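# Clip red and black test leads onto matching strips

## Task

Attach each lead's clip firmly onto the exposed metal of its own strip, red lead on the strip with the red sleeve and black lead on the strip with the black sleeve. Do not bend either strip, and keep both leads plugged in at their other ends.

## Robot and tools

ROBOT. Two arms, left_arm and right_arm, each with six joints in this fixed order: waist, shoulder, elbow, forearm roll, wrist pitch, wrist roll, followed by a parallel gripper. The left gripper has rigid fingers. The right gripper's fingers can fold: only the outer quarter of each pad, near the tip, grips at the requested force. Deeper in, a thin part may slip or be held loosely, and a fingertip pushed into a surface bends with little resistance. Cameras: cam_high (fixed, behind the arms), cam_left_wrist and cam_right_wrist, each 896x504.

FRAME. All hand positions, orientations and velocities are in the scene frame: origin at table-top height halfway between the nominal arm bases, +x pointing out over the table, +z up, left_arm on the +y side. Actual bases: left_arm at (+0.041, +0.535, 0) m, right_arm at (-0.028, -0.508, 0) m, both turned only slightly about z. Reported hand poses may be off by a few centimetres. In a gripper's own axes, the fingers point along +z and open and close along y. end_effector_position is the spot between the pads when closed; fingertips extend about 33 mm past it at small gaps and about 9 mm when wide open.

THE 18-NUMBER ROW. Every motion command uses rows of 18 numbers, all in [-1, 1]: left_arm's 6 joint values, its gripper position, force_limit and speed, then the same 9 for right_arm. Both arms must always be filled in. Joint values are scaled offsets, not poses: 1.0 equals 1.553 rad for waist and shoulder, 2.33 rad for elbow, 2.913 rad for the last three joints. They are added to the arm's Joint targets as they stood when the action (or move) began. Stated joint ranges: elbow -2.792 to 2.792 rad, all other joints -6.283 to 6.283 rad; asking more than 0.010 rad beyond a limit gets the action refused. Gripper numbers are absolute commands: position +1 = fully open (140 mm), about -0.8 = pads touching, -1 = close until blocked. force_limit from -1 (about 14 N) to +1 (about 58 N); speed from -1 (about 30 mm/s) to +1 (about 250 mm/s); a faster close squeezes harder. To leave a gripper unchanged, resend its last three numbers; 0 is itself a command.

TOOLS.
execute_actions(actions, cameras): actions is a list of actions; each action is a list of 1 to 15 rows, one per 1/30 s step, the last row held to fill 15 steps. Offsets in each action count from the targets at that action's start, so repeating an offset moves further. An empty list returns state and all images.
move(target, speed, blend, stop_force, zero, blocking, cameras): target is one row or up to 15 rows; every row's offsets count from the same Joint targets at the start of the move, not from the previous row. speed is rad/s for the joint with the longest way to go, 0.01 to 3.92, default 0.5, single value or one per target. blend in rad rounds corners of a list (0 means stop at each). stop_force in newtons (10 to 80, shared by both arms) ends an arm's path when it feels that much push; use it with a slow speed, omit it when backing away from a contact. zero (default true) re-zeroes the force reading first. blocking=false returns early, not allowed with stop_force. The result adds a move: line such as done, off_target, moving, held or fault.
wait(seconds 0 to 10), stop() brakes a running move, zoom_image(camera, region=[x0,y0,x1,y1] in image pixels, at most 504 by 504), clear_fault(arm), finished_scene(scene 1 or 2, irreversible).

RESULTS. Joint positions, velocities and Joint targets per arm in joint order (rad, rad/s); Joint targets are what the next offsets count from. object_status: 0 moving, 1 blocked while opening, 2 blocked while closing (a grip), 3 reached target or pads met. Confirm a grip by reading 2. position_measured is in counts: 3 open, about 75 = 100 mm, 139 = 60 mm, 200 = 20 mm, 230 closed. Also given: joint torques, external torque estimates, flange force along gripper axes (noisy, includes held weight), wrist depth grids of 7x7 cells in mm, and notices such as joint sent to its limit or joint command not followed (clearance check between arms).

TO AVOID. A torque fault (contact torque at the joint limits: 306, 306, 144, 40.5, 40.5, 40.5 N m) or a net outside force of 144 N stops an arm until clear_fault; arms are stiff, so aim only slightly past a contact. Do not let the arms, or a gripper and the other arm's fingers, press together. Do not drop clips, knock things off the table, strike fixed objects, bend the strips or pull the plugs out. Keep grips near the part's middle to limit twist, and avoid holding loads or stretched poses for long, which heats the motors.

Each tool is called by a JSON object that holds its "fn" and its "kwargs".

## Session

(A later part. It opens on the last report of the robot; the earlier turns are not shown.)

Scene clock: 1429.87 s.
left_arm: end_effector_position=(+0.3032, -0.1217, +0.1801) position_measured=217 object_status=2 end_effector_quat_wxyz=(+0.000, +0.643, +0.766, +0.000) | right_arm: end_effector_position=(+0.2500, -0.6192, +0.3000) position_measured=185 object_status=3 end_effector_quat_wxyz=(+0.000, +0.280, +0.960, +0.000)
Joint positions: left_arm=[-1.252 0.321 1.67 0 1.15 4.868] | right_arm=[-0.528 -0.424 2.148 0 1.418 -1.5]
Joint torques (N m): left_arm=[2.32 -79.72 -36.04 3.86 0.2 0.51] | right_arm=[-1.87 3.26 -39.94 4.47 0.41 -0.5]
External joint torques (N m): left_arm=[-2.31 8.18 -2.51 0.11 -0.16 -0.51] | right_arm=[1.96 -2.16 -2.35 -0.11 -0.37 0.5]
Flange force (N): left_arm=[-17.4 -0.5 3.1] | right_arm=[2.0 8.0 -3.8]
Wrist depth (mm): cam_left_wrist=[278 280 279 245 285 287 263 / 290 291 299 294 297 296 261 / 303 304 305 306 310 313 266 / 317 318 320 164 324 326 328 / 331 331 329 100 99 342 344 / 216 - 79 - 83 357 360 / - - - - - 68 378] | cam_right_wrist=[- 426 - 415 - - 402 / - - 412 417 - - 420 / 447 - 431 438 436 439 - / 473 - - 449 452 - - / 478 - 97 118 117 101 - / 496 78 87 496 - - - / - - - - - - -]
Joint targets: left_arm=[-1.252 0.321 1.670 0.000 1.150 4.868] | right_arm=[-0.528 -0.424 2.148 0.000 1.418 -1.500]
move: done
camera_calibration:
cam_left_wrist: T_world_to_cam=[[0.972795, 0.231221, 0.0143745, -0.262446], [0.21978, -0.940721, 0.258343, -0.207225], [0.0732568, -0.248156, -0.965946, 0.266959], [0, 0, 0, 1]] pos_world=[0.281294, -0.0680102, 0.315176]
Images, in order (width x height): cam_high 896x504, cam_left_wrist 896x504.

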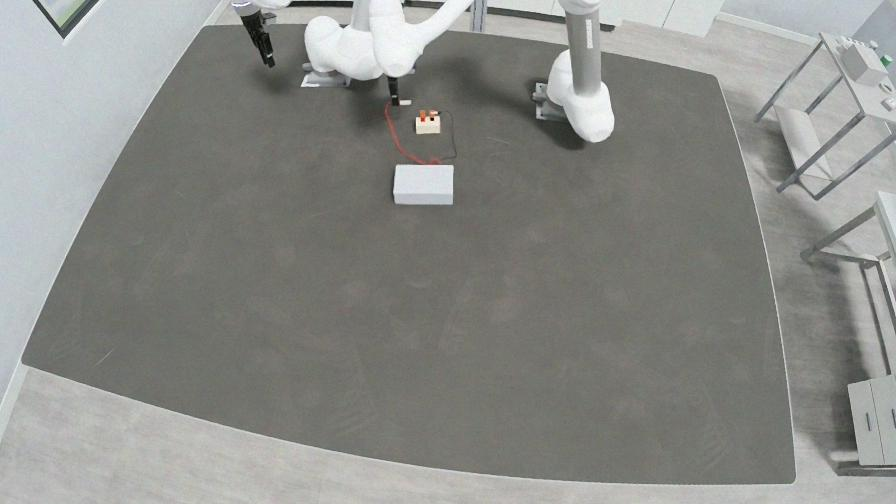

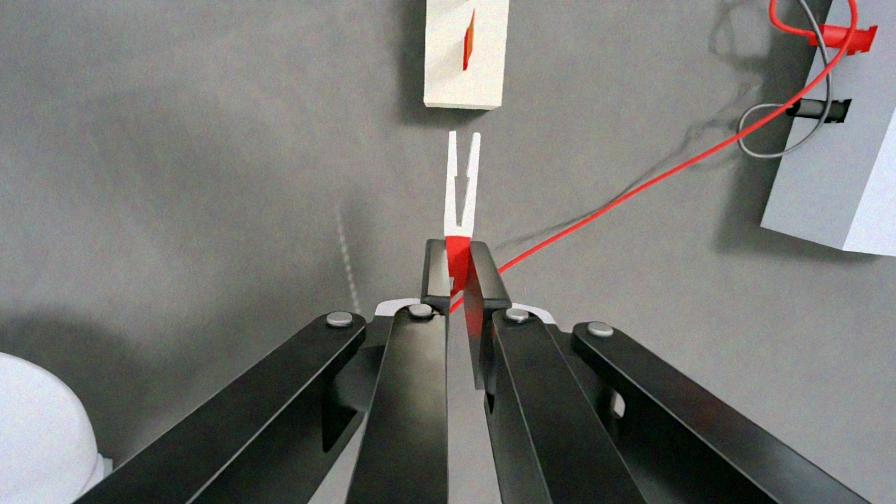

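{"fn": "move", "kwargs": {"target": [0.00813, 0.00014, 0.04583, 0, -0.03673, -0.00166, -1, -1, -1, 0, 0, 0, 0, 0, 0, -0.443, -1, -1], "speed": 0.05, "cameras": ["cam_high", "cam_left_wrist"]}}

{"fn": "zoom_image", "kwargs": {"camera": "cam_left_wrist", "region": [410, 60, 510, 240]}}

{"fn": "zoom_image", "kwargs": {"camera": "cam_high", "region": [390, 80, 480, 150]}}

Scene clock: 1496.87 s.
left_arm: end_effector_position=(+0.3023, -0.0928, +0.1269) position_measured=217 object_status=2 end_effector_quat_wxyz=(+0.000, +0.636, +0.772, +0.000) | right_arm: end_effector_position=(+0.2500, -0.6192, +0.3000) position_measured=185 object_status=3 end_effector_quat_wxyz=(+0.000, +0.280, +0.960, +0.000)
Joint positions: left_arm=[-1.24 0.321 1.777 0 1.044 4.863] | right_arm=[-0.528 -0.424 2.148 0 1.418 -1.5]
Joint torques (N m): left_arm=[2.55 -78.11 -33.81 3.77 -0.07 0.33] | right_arm=[-1.77 3.36 -39.82 4.48 0.41 -0.51]
External joint torques (N m): left_arm=[-2.56 8.68 -2.62 -0.02 0.12 -0.33] | right_arm=[1.82 -2.11 -2.25 -0.15 -0.36 0.51]
Flange force (N): left_arm=[-18.0 -0.7 4.6] | right_arm=[1.9 7.5 -3.6]
Wrist depth (mm): cam_left_wrist=[232 233 234 196 237 238 239 / 241 242 244 205 246 249 249 / 252 253 254 254 257 259 255 / 263 264 267 261 269 272 259 / 275 276 273 100 120 285 286 / 287 - 80 - 83 295 301 / - - - - - 68 313] | cam_right_wrist=[- 419 - - - 406 402 / - - - - 421 - 418 / - 438 - - 432 432 - / - - 454 452 440 - - / - - - 465 122 - 467 / - 78 87 - - - - / - - - - - - -]
Joint targets: left_arm=[-1.240 0.321 1.777 0.000 1.043 4.863] | right_arm=[-0.528 -0.424 2.148 0.000 1.418 -1.500]
move: done
camera_calibration:
cam_left_wrist: T_world_to_cam=[[0.968666, 0.247948, 0.0143906, -0.264689], [0.23596, -0.936821, 0.258242, -0.170561], [0.077512, -0.246755, -0.965973, 0.221664], [0, 0, 0, 1]] pos_world=[0.27946, -0.0394589, 0.261976]
Images, in order (width x height): cam_high 896x504, cam_left_wrist 896x504.

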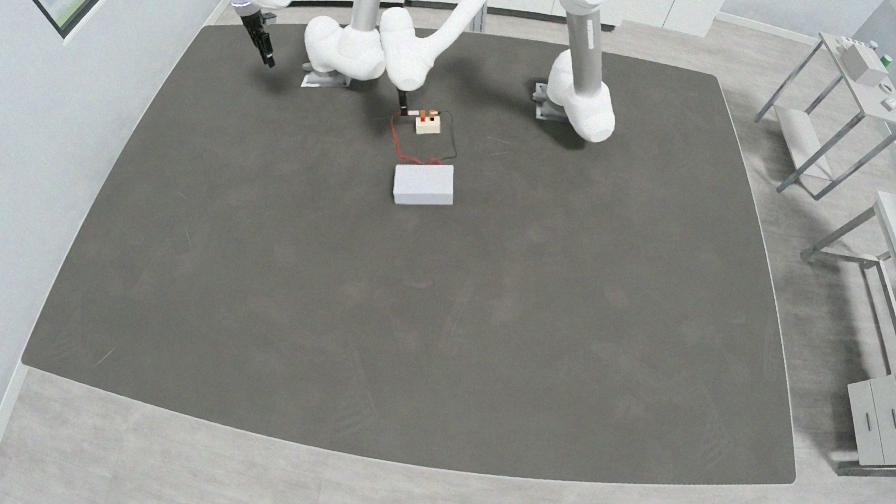

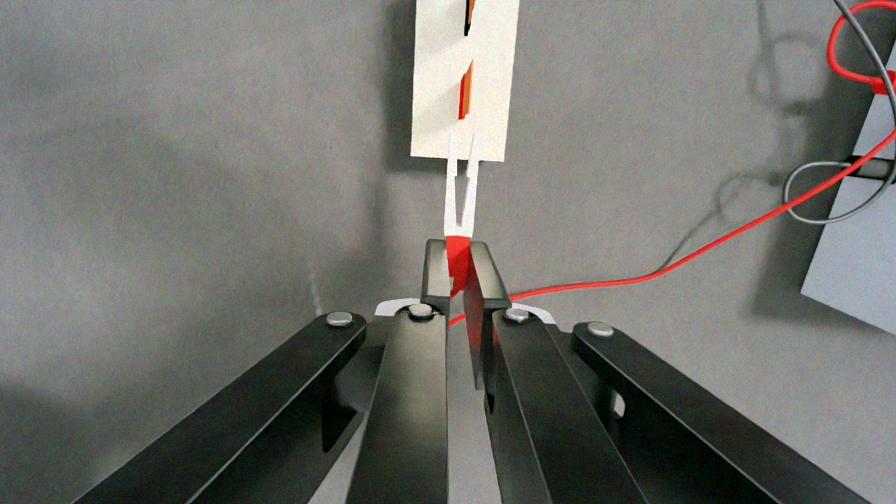

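Scaled by 2.800 from the camera's 896x504 image, which has a finer 1280x720 frame.

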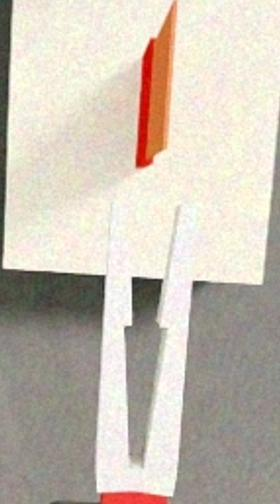

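Scaled by 5.600 from the camera's 896x504 image, which has a finer 1280x720 frame.

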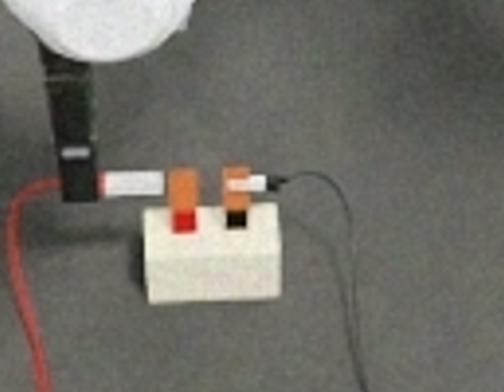

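{"fn": "move", "kwargs": {"target": [0.00035, 0.001384, 0.000813, 0, -0.001425, 0.004991, -1, -1, -1, 0, 0, 0, 0, 0, 0, -0.443, -1, -1], "speed": 0.05, "cameras": ["cam_left_wrist", "cam_high"]}}

{"fn": "zoom_image", "kwargs": {"camera": "cam_left_wrist", "region": [410, 60, 510, 240]}}

{"fn": "zoom_image", "kwargs": {"camera": "cam_high", "region": [390, 80, 480, 150]}}

Scene clock: 1555.17 s.
left_arm: end_effector_position=(+0.3027, -0.0927, +0.1245) position_measured=217 object_status=2 end_effector_quat_wxyz=(+0.000, +0.641, +0.767, +0.000) | right_arm: end_effector_position=(+0.2500, -0.6192, +0.3000) position_measured=185 object_status=3 end_effector_quat_wxyz=(+0.000, +0.280, +0.960, +0.000)
Joint positions: left_arm=[-1.239 0.323 1.779 0 1.039 4.878] | right_arm=[-0.528 -0.424 2.148 0 1.418 -1.5]
Joint torques (N m): left_arm=[2.27 -77.96 -33.82 3.65 0.08 0.69] | right_arm=[-1.9 3.12 -39.93 4.45 0.42 -0.53]
External joint torques (N m): left_arm=[-2.26 8.37 -2.57 0.1 -0.04 -0.69] | right_arm=[1.77 -1.82 -2.29 -0.12 -0.39 0.53]
Flange force (N): left_arm=[-17.4 -0.6 4.7] | right_arm=[1.3 7.5 -3.6]
Wrist depth (mm): cam_left_wrist=[230 231 232 193 234 236 236 / 238 240 241 202 244 246 246 / 248 250 253 252 254 257 254 / 259 262 263 259 267 269 257 / 273 278 270 100 120 281 284 / 286 69 79 - 83 294 299 / - - - - - 68 311] | cam_right_wrist=[389 402 405 406 - - - / 402 408 - 418 - 416 416 / 437 - 444 434 - - 434 / - - - 444 - 451 - / 465 - 463 147 110 - - / - 78 87 498 - - - / - - - 528 - - -]
Joint targets: left_arm=[-1.239 0.323 1.779 0.000 1.039 4.878] | right_arm=[-0.528 -0.424 2.148 0.000 1.418 -1.500]
move: done
camera_calibration:
cam_left_wrist: T_world_to_cam=[[0.972003, 0.234534, 0.0143022, -0.267269], [0.223004, -0.939969, 0.258318, -0.166396], [0.0740279, -0.247896, -0.965954, 0.22027], [0, 0, 0, 1]] pos_world=[0.280587, -0.0391198, 0.259576]
Images, in order (width x height): cam_high 896x504, cam_left_wrist 896x504.

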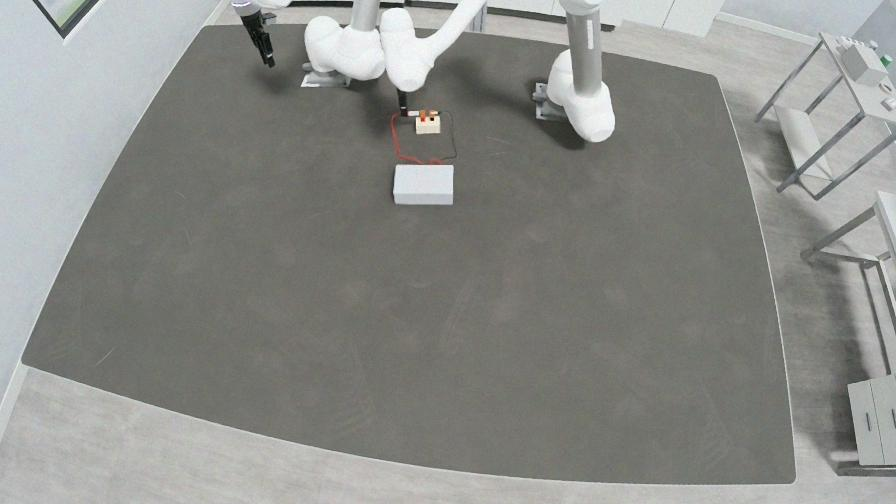

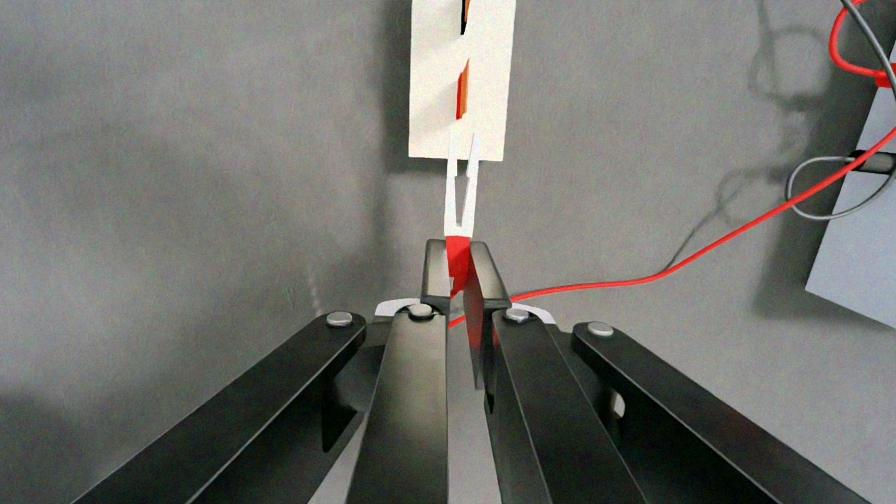

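Scaled by 2.800 from the camera's 896x504 image, which has a finer 1280x720 frame.

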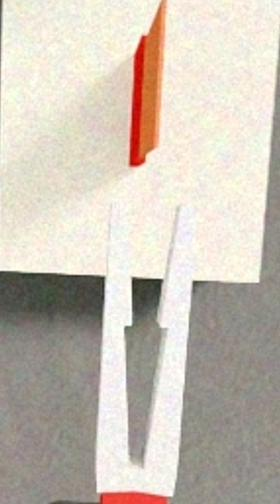

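Scaled by 5.600 from the camera's 896x504 image, which has a finer 1280x720 frame.

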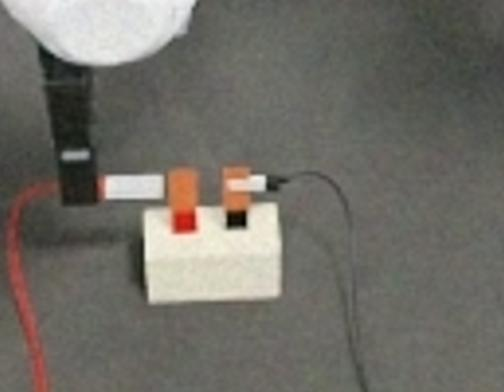

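{"fn": "zoom_image", "kwargs": {"camera": "cam_left_wrist", "region": [435, 50, 485, 140]}}

{"fn": "zoom_image", "kwargs": {"camera": "cam_high", "region": [405, 100, 445, 130]}}

Scaled by 5.600 from the camera's 896x504 image, which has a finer 1280x720 frame.

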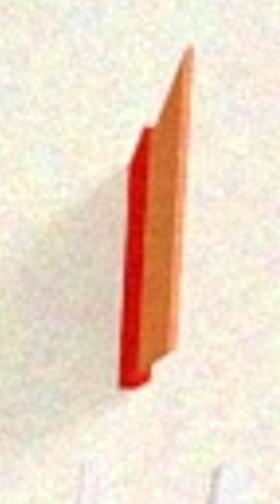

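Scaled by 12.600 from the camera's 896x504 image, which has a finer 1280x720 frame.

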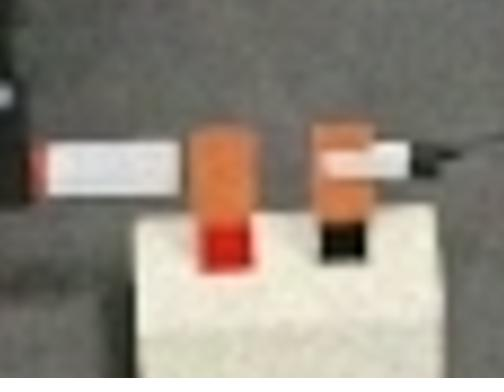

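{"fn": "move", "kwargs": {"target": [0.001081, -0.010912, 0.010176, 0, -0.002322, 0.007168, -1, -1, -1, 0, 0, 0, 0, 0, 0, -0.443, -1, -1], "speed": 0.015, "stop_force": 12, "cameras": ["cam_left_wrist", "cam_high"]}}

{"fn": "zoom_image", "kwargs": {"camera": "cam_left_wrist", "region": [410, 60, 510, 240]}}

{"fn": "zoom_image", "kwargs": {"camera": "cam_left_wrist", "region": [440, 70, 490, 160]}}

{"fn": "zoom_image", "kwargs": {"camera": "cam_high", "region": [405, 100, 445, 130]}}

Scene clock: 1629.27 s.
left_arm: end_effector_position=(+0.2997, -0.0811, +0.1245) position_measured=217 object_status=2 end_effector_quat_wxyz=(+0.000, +0.649, +0.761, +0.000) | right_arm: end_effector_position=(+0.2500, -0.6192, +0.3000) position_measured=185 object_status=3 end_effector_quat_wxyz=(+0.000, +0.280, +0.960, +0.000)
Joint positions: left_arm=[-1.238 0.306 1.803 0 1.033 4.899] | right_arm=[-0.528 -0.424 2.148 0 1.418 -1.5]
Joint torques (N m): left_arm=[2.08 -76.03 -33.54 3.69 0.24 0.36] | right_arm=[-1.7 3.42 -39.96 4.49 0.41 -0.53]
External joint torques (N m): left_arm=[-2.04 8.15 -2.71 0.04 -0.19 -0.36] | right_arm=[1.77 -2.42 -2.15 -0.16 -0.36 0.53]
Flange force (N): left_arm=[-17.1 0.4 4.8] | right_arm=[2.6 7.3 -3.6]
Wrist depth (mm): cam_left_wrist=[230 231 232 194 235 236 237 / 239 240 241 200 246 246 246 / 249 250 252 210 255 257 254 / 259 262 262 260 266 267 259 / 271 274 271 100 120 282 281 / 283 69 80 - 83 294 299 / - - - - - 68 311] | cam_right_wrist=[- - - - - - - / 423 - 426 413 421 - - / - 440 - 432 442 440 - / - 447 446 450 - - - / - - 467 110 111 105 473 / - 78 87 - - - 500 / - - - 523 - - -]
Joint targets: left_arm=[-1.238 0.306 1.803 0.000 1.033 4.899] | right_arm=[-0.528 -0.424 2.148 0.000 1.418 -1.500]
move: done
camera_calibration:
cam_left_wrist: T_world_to_cam=[[0.976357, 0.215683, 0.0143817, -0.269934], [0.204754, -0.944108, 0.258334, -0.14966], [0.0692962, -0.249282, -0.965949, 0.224682], [0, 0, 0, 1]] pos_world=[0.278626, -0.0270657, 0.259576]
Images, in order (width x height): cam_high 896x504, cam_left_wrist 896x504.

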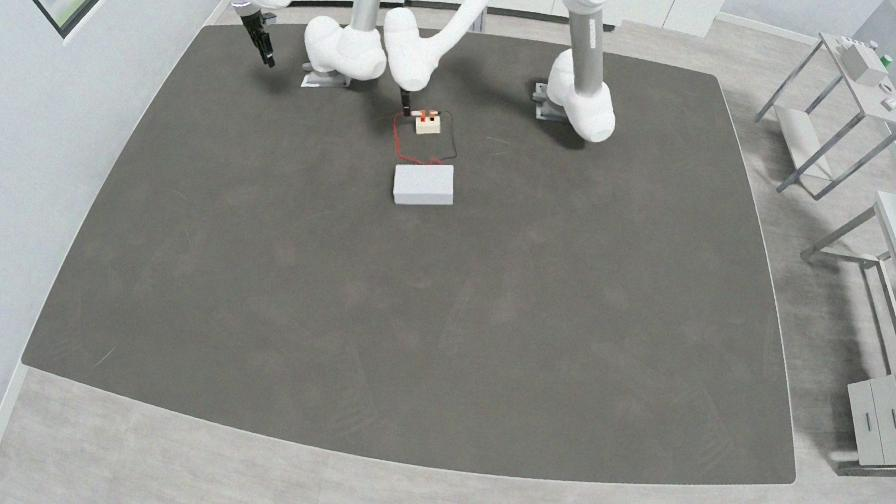

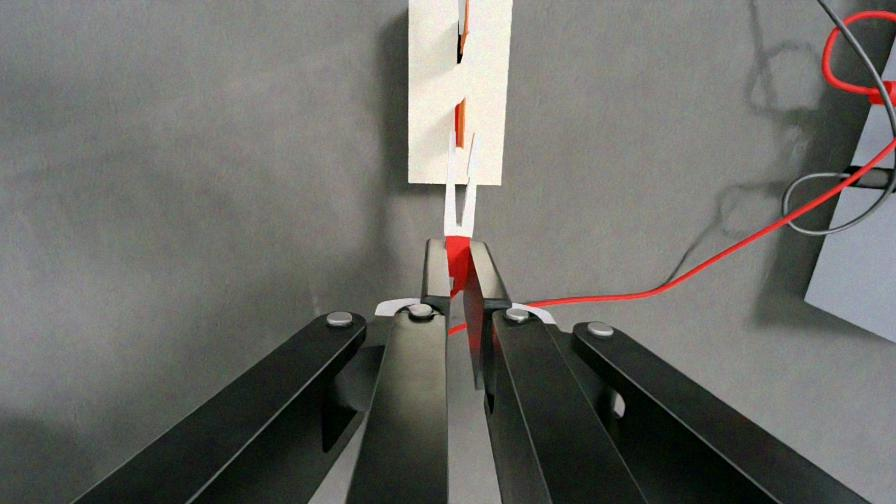

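Scaled by 2.800 from the camera's 896x504 image, which has a finer 1280x720 frame.

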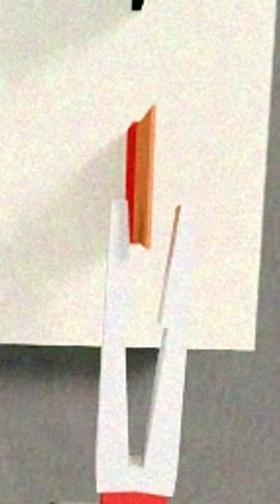

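Scaled by 5.600 from the camera's 896x504 image, which has a finer 1280x720 frame.

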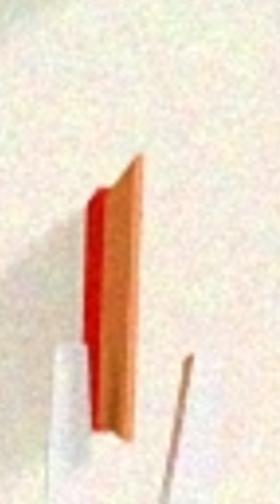

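Scaled by 12.600 from the camera's 896x504 image, which has a finer 1280x720 frame.

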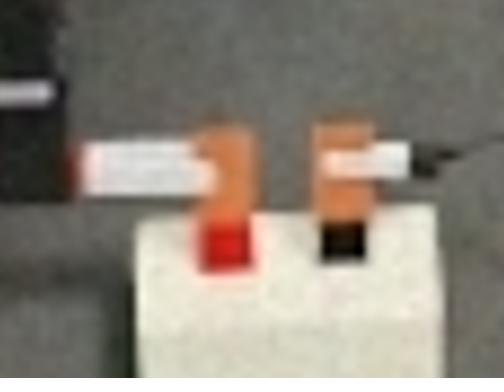

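{"fn": "zoom_image", "kwargs": {"camera": "cam_left_wrist", "region": [446, 110, 482, 182]}}

Scaled by 7.000 from the camera's 896x504 image, which has a finer 1280x720 frame.

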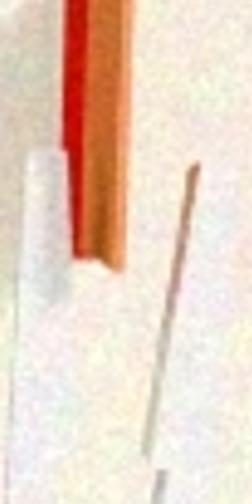

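{"fn": "move", "kwargs": {"target": [0.000657, -0.007587, 0.006993, 0, -0.001549, 0.002754, -1, -1, -1, 0, 0, 0, 0, 0, 0, -0.443, -1, -1], "speed": 0.015, "stop_force": 12, "cameras": ["cam_left_wrist", "cam_high"]}}

{"fn": "zoom_image", "kwargs": {"camera": "cam_left_wrist", "region": [446, 110, 482, 182]}}

{"fn": "zoom_image", "kwargs": {"camera": "cam_left_wrist", "region": [410, 60, 510, 240]}}

{"fn": "zoom_image", "kwargs": {"camera": "cam_high", "region": [405, 100, 445, 130]}}

Scene clock: 1685.30 s.
left_arm: end_effector_position=(+0.2975, -0.0730, +0.1245) position_measured=217 object_status=2 end_effector_quat_wxyz=(+0.000, +0.651, +0.759, +0.000) | right_arm: end_effector_position=(+0.2500, -0.6192, +0.3000) position_measured=185 object_status=3 end_effector_quat_wxyz=(+0.000, +0.280, +0.960, +0.000)
Joint positions: left_arm=[-1.237 0.295 1.819 0 1.028 4.907] | right_arm=[-0.528 -0.424 2.148 0 1.418 -1.5]
Joint torques (N m): left_arm=[2.58 -74.25 -33.49 3.68 0.2 0.34] | right_arm=[-1.83 3.21 -39.87 4.46 0.43 -0.52]
External joint torques (N m): left_arm=[-2.56 7.69 -2.64 0.04 -0.16 -0.34] | right_arm=[1.79 -1.94 -2.38 -0.11 -0.39 0.52]
Flange force (N): left_arm=[-16.4 -0.4 4.5] | right_arm=[1.4 7.6 -3.7]
Wrist depth (mm): cam_left_wrist=[230 231 232 192 235 236 236 / 239 241 241 201 244 246 246 / 249 249 252 209 254 257 254 / 261 262 260 163 269 269 259 / 272 274 271 100 120 282 277 / 285 69 79 - 83 293 297 / - - - - - 68 66] | cam_right_wrist=[- - - - - - - / - - 427 414 - 418 - / - 447 425 434 - - 442 / 459 450 - 448 - 456 460 / 464 475 - 145 111 469 479 / - 78 87 - - - 486 / - - - - - - -]
Joint targets: left_arm=[-1.237 0.295 1.819 0.000 1.028 4.907] | right_arm=[-0.528 -0.424 2.148 0.000 1.418 -1.500]
move: done
camera_calibration:
cam_left_wrist: T_world_to_cam=[[0.977845, 0.208837, 0.0143824, -0.270504], [0.198131, -0.945508, 0.258376, -0.139738], [0.0675573, -0.249802, -0.965937, 0.227323], [0, 0, 0, 1]] pos_world=[0.27684, -0.0188463, 0.259576]
Images, in order (width x height): cam_high 896x504, cam_left_wrist 896x504.

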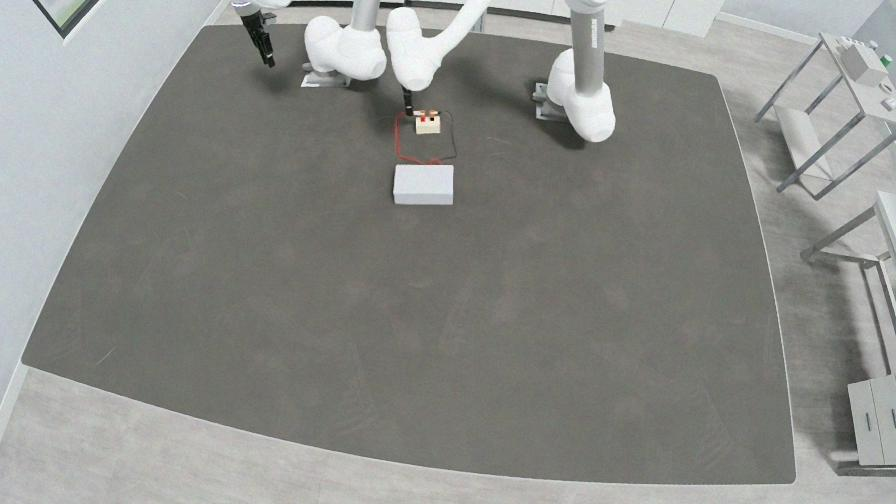

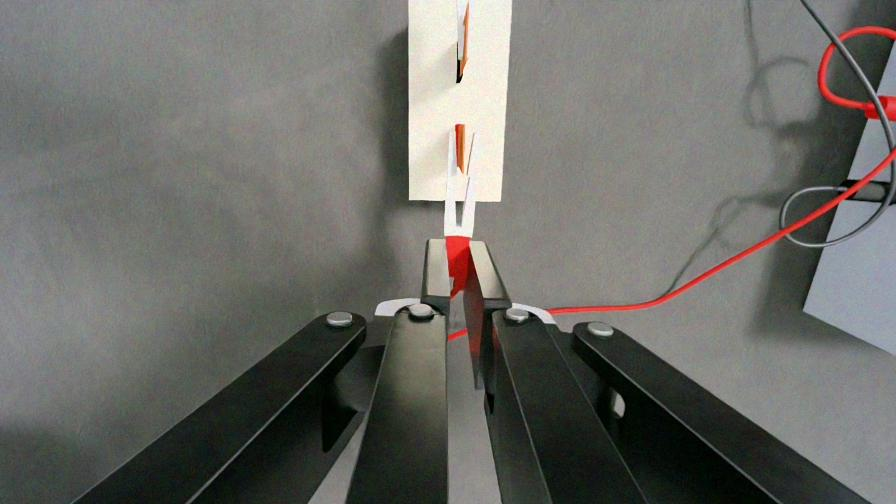

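Scaled by 7.000 from the camera's 896x504 image, which has a finer 1280x720 frame.

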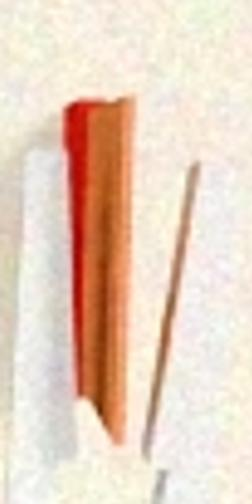

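Scaled by 2.800 from the camera's 896x504 image, which has a finer 1280x720 frame.

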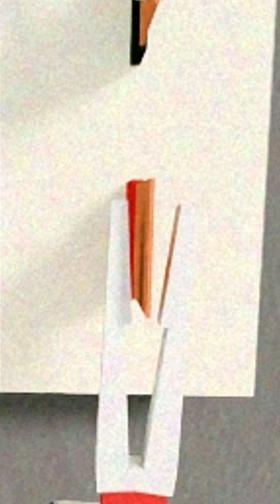

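Scaled by 12.600 from the camera's 896x504 image, which has a finer 1280x720 frame.

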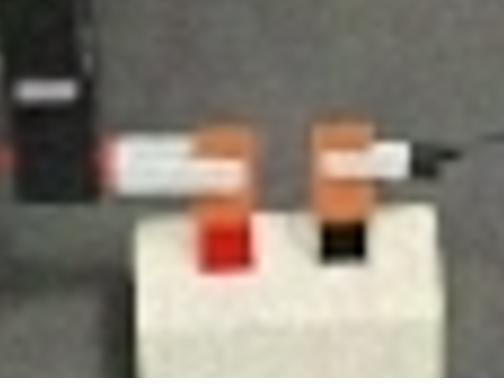

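{"fn": "move", "kwargs": {"target": [[-0.000614, -0.000143, 0.000131, 0, -0.000029, 0.00267, -1, -1, -1, 0, 0, 0, 0, 0, 0, -0.443, -1, -1], [-0.000614, -0.000143, 0.000131, 0, -0.000029, 0.00267, -0.443, -1, -1, 0, 0, 0, 0, 0, 0, -0.443, -1, -1]], "speed": 0.015, "cameras": ["cam_left_wrist", "cam_high"]}}

{"fn": "zoom_image", "kwargs": {"camera": "cam_left_wrist", "region": [410, 60, 510, 240]}}

{"fn": "zoom_image", "kwargs": {"camera": "cam_high", "region": [405, 100, 445, 130]}}

Scene clock: 1709.20 s.
left_arm: end_effector_position=(+0.2969, -0.0731, +0.1245) position_measured=185 object_status=0 end_effector_quat_wxyz=(+0.000, +0.655, +0.756, +0.000) | right_arm: end_effector_position=(+0.2500, -0.6192, +0.3000) position_measured=185 object_status=3 end_effector_quat_wxyz=(+0.000, +0.280, +0.960, +0.000)
Joint positions: left_arm=[-1.238 0.294 1.819 0 1.028 4.915] | right_arm=[-0.528 -0.424 2.148 0 1.418 -1.5]
Joint torques (N m): left_arm=[2.07 -74.62 -33.44 3.68 0.22 0.39] | right_arm=[-1.7 3.31 -39.8 4.46 0.43 -0.53]
External joint torques (N m): left_arm=[-2.05 7.99 -2.77 0.05 -0.18 -0.39] | right_arm=[1.78 -2.39 -2.53 -0.1 -0.38 0.53]
Flange force (N): left_arm=[-16.9 0.6 4.7] | right_arm=[2.2 7.5 -4.1]
Wrist depth (mm): cam_left_wrist=[229 230 232 195 234 236 236 / 239 239 242 201 243 246 246 / 250 251 252 210 256 257 256 / 260 262 263 164 266 268 251 / 272 271 93 144 115 281 280 / 283 - - 292 75 88 300 / - - - 307 - 73 307] | cam_right_wrist=[- - 409 404 401 404 401 / - - - - 422 422 417 / 436 437 - - 431 434 - / - 457 458 456 447 - - / - - 92 145 122 101 - / - 78 87 - - - - / - - - 521 - - -]
Joint targets: left_arm=[-1.238 0.294 1.819 0.000 1.028 4.915] | right_arm=[-0.528 -0.424 2.148 0.000 1.418 -1.500]
move: done
camera_calibration:
cam_left_wrist: T_world_to_cam=[[0.979627, 0.200312, 0.0143323, -0.270972], [0.1899, -0.947191, 0.258393, -0.137438], [0.0653348, -0.250407, -0.965933, 0.227944], [0, 0, 0, 1]] pos_world=[0.276658, -0.0188224, 0.259576]
Images, in order (width x height): cam_high 896x504, cam_left_wrist 896x504.

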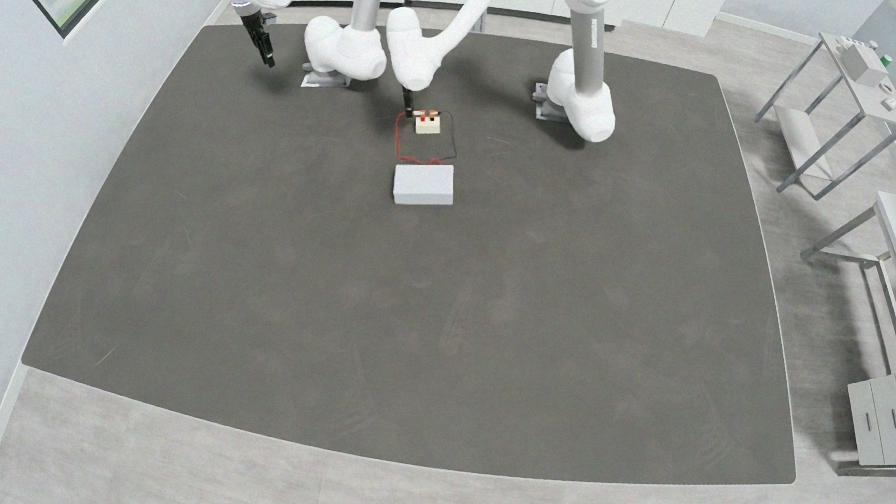

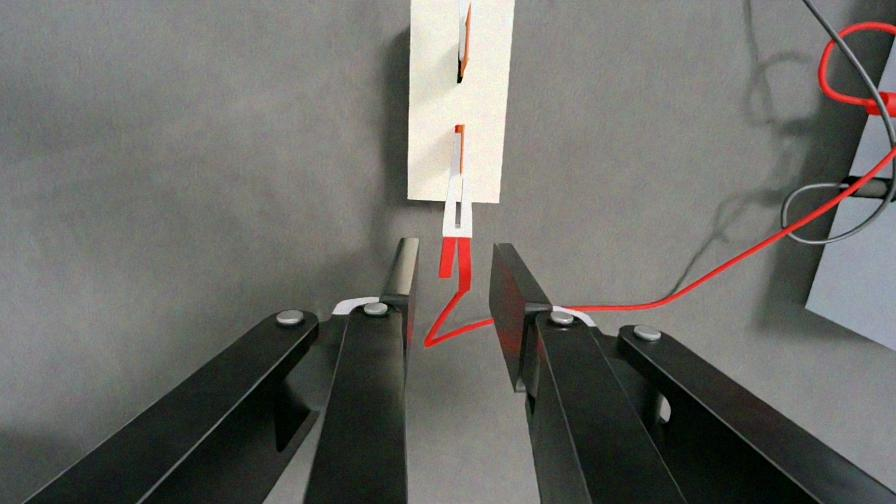

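Scaled by 2.800 from the camera's 896x504 image, which has a finer 1280x720 frame.

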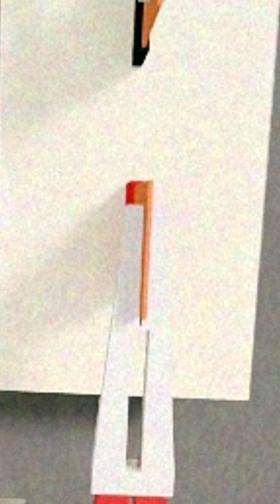

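Scaled by 12.600 from the camera's 896x504 image, which has a finer 1280x720 frame.

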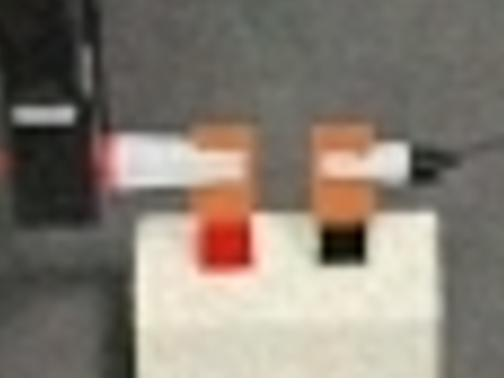

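{"fn": "move", "kwargs": {"target": [[0, -0.013547, -0.010306, 0, 0.015466, 0, -0.443, -1, -1, 0, 0, 0, 0, 0, 0, -0.443, -1, -1], [0, -0.03027, -0.025697, 0, 0.036692, 0, -0.443, -1, -1, 0, 0, 0, 0, 0, 0, -0.443, -1, -1], [0, -0.046519, -0.044782, 0, 0.06062, 0, -0.443, -1, -1, 0, 0, 0, 0, 0, 0, -0.443, -1, -1]], "speed": [0.04, 0.06, 0.1], "blend": [0.005, 0.01, 0], "cameras": ["cam_left_wrist", "cam_high"]}}

{"fn": "zoom_image", "kwargs": {"camera": "cam_left_wrist", "region": [300, 0, 700, 250]}}

{"fn": "zoom_image", "kwargs": {"camera": "cam_high", "region": [380, 90, 470, 180]}}

Scene clock: 1745.27 s.
left_arm: end_effector_position=(+0.2969, -0.0731, +0.2244) position_measured=185 object_status=3 end_effector_quat_wxyz=(+0.000, +0.655, +0.756, +0.000) | right_arm: end_effector_position=(+0.2500, -0.6192, +0.3000) position_measured=185 object_status=3 end_effector_quat_wxyz=(+0.000, +0.280, +0.960, +0.000)
Joint positions: left_arm=[-1.238 0.222 1.715 0 1.204 4.915] | right_arm=[-0.528 -0.424 2.148 0 1.418 -1.5]
Joint torques (N m): left_arm=[2.38 -70.1 -36.92 3.98 0.28 0.33] | right_arm=[-1.74 3.15 -39.93 4.45 0.41 -0.55]
External joint torques (N m): left_arm=[-2.41 7.66 -2.49 0.08 -0.24 -0.33] | right_arm=[1.67 -1.85 -2.32 -0.1 -0.37 0.55]
Flange force (N): left_arm=[-16.7 0.0 2.0] | right_arm=[1.3 7.3 -3.7]
Wrist depth (mm): cam_left_wrist=[319 321 324 321 325 327 270 / 330 330 333 338 340 338 281 / 348 353 350 348 352 352 292 / 360 362 365 365 372 370 303 / 377 377 94 144 113 387 394 / 387 - - 404 75 88 409 / - - - 426 - 73 67] | cam_right_wrist=[- 429 - - - 403 398 / - - 433 - 426 439 - / - 441 432 449 437 432 - / - 465 - - - 460 - / 474 474 - 111 111 472 472 / 495 78 87 498 - - 482 / - - - - - - -]
Joint targets: left_arm=[-1.238 0.222 1.715 0.000 1.205 4.915] | right_arm=[-0.528 -0.424 2.148 0.000 1.418 -1.500]
move: done
camera_calibration:
cam_left_wrist: T_world_to_cam=[[0.979627, 0.200312, 0.0143323, -0.272405], [0.1899, -0.947191, 0.258393, -0.163278], [0.0653348, -0.250407, -0.965933, 0.324538], [0, 0, 0, 1]] pos_world=[0.276658, -0.0188224, 0.359576]
Images, in order (width x height): cam_high 896x504, cam_left_wrist 896x504.

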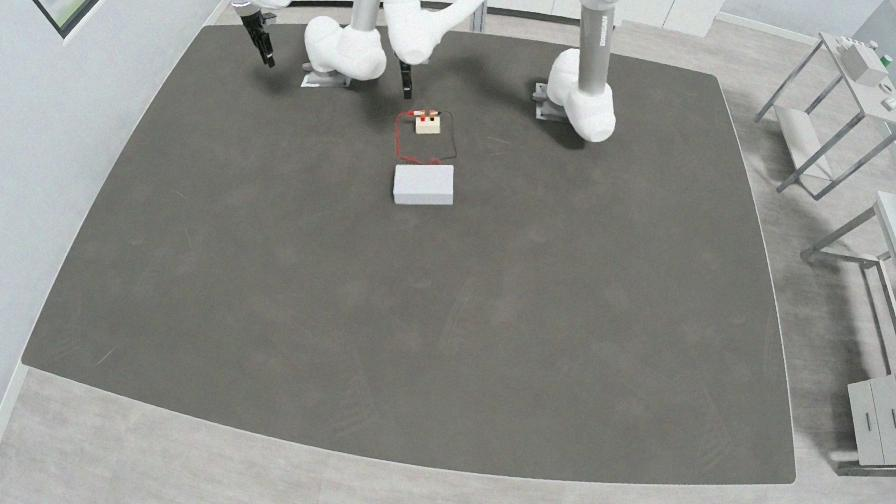

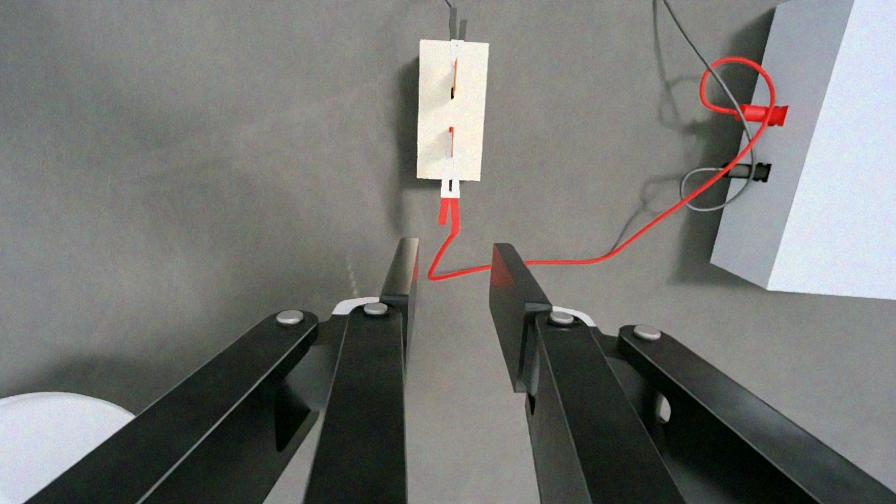

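Scaled by 1.260 from the camera's 896x504 image, which has a finer 1280x720 frame.

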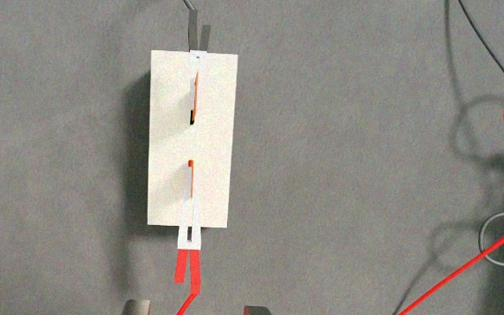

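Scaled by 5.600 from the camera's 896x504 image, which has a finer 1280x720 frame.

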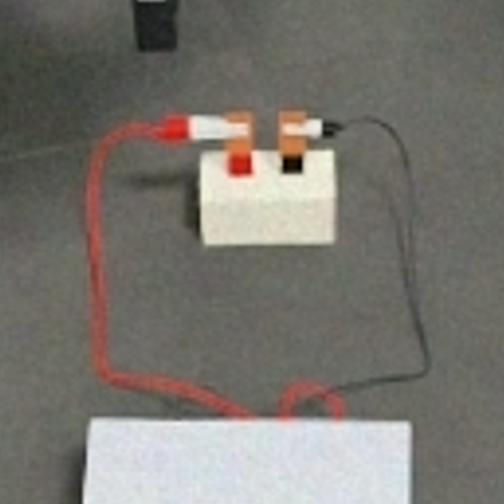

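{"fn": "finished_scene", "kwargs": {"scene": 1}}

The scene is finished: the task was done.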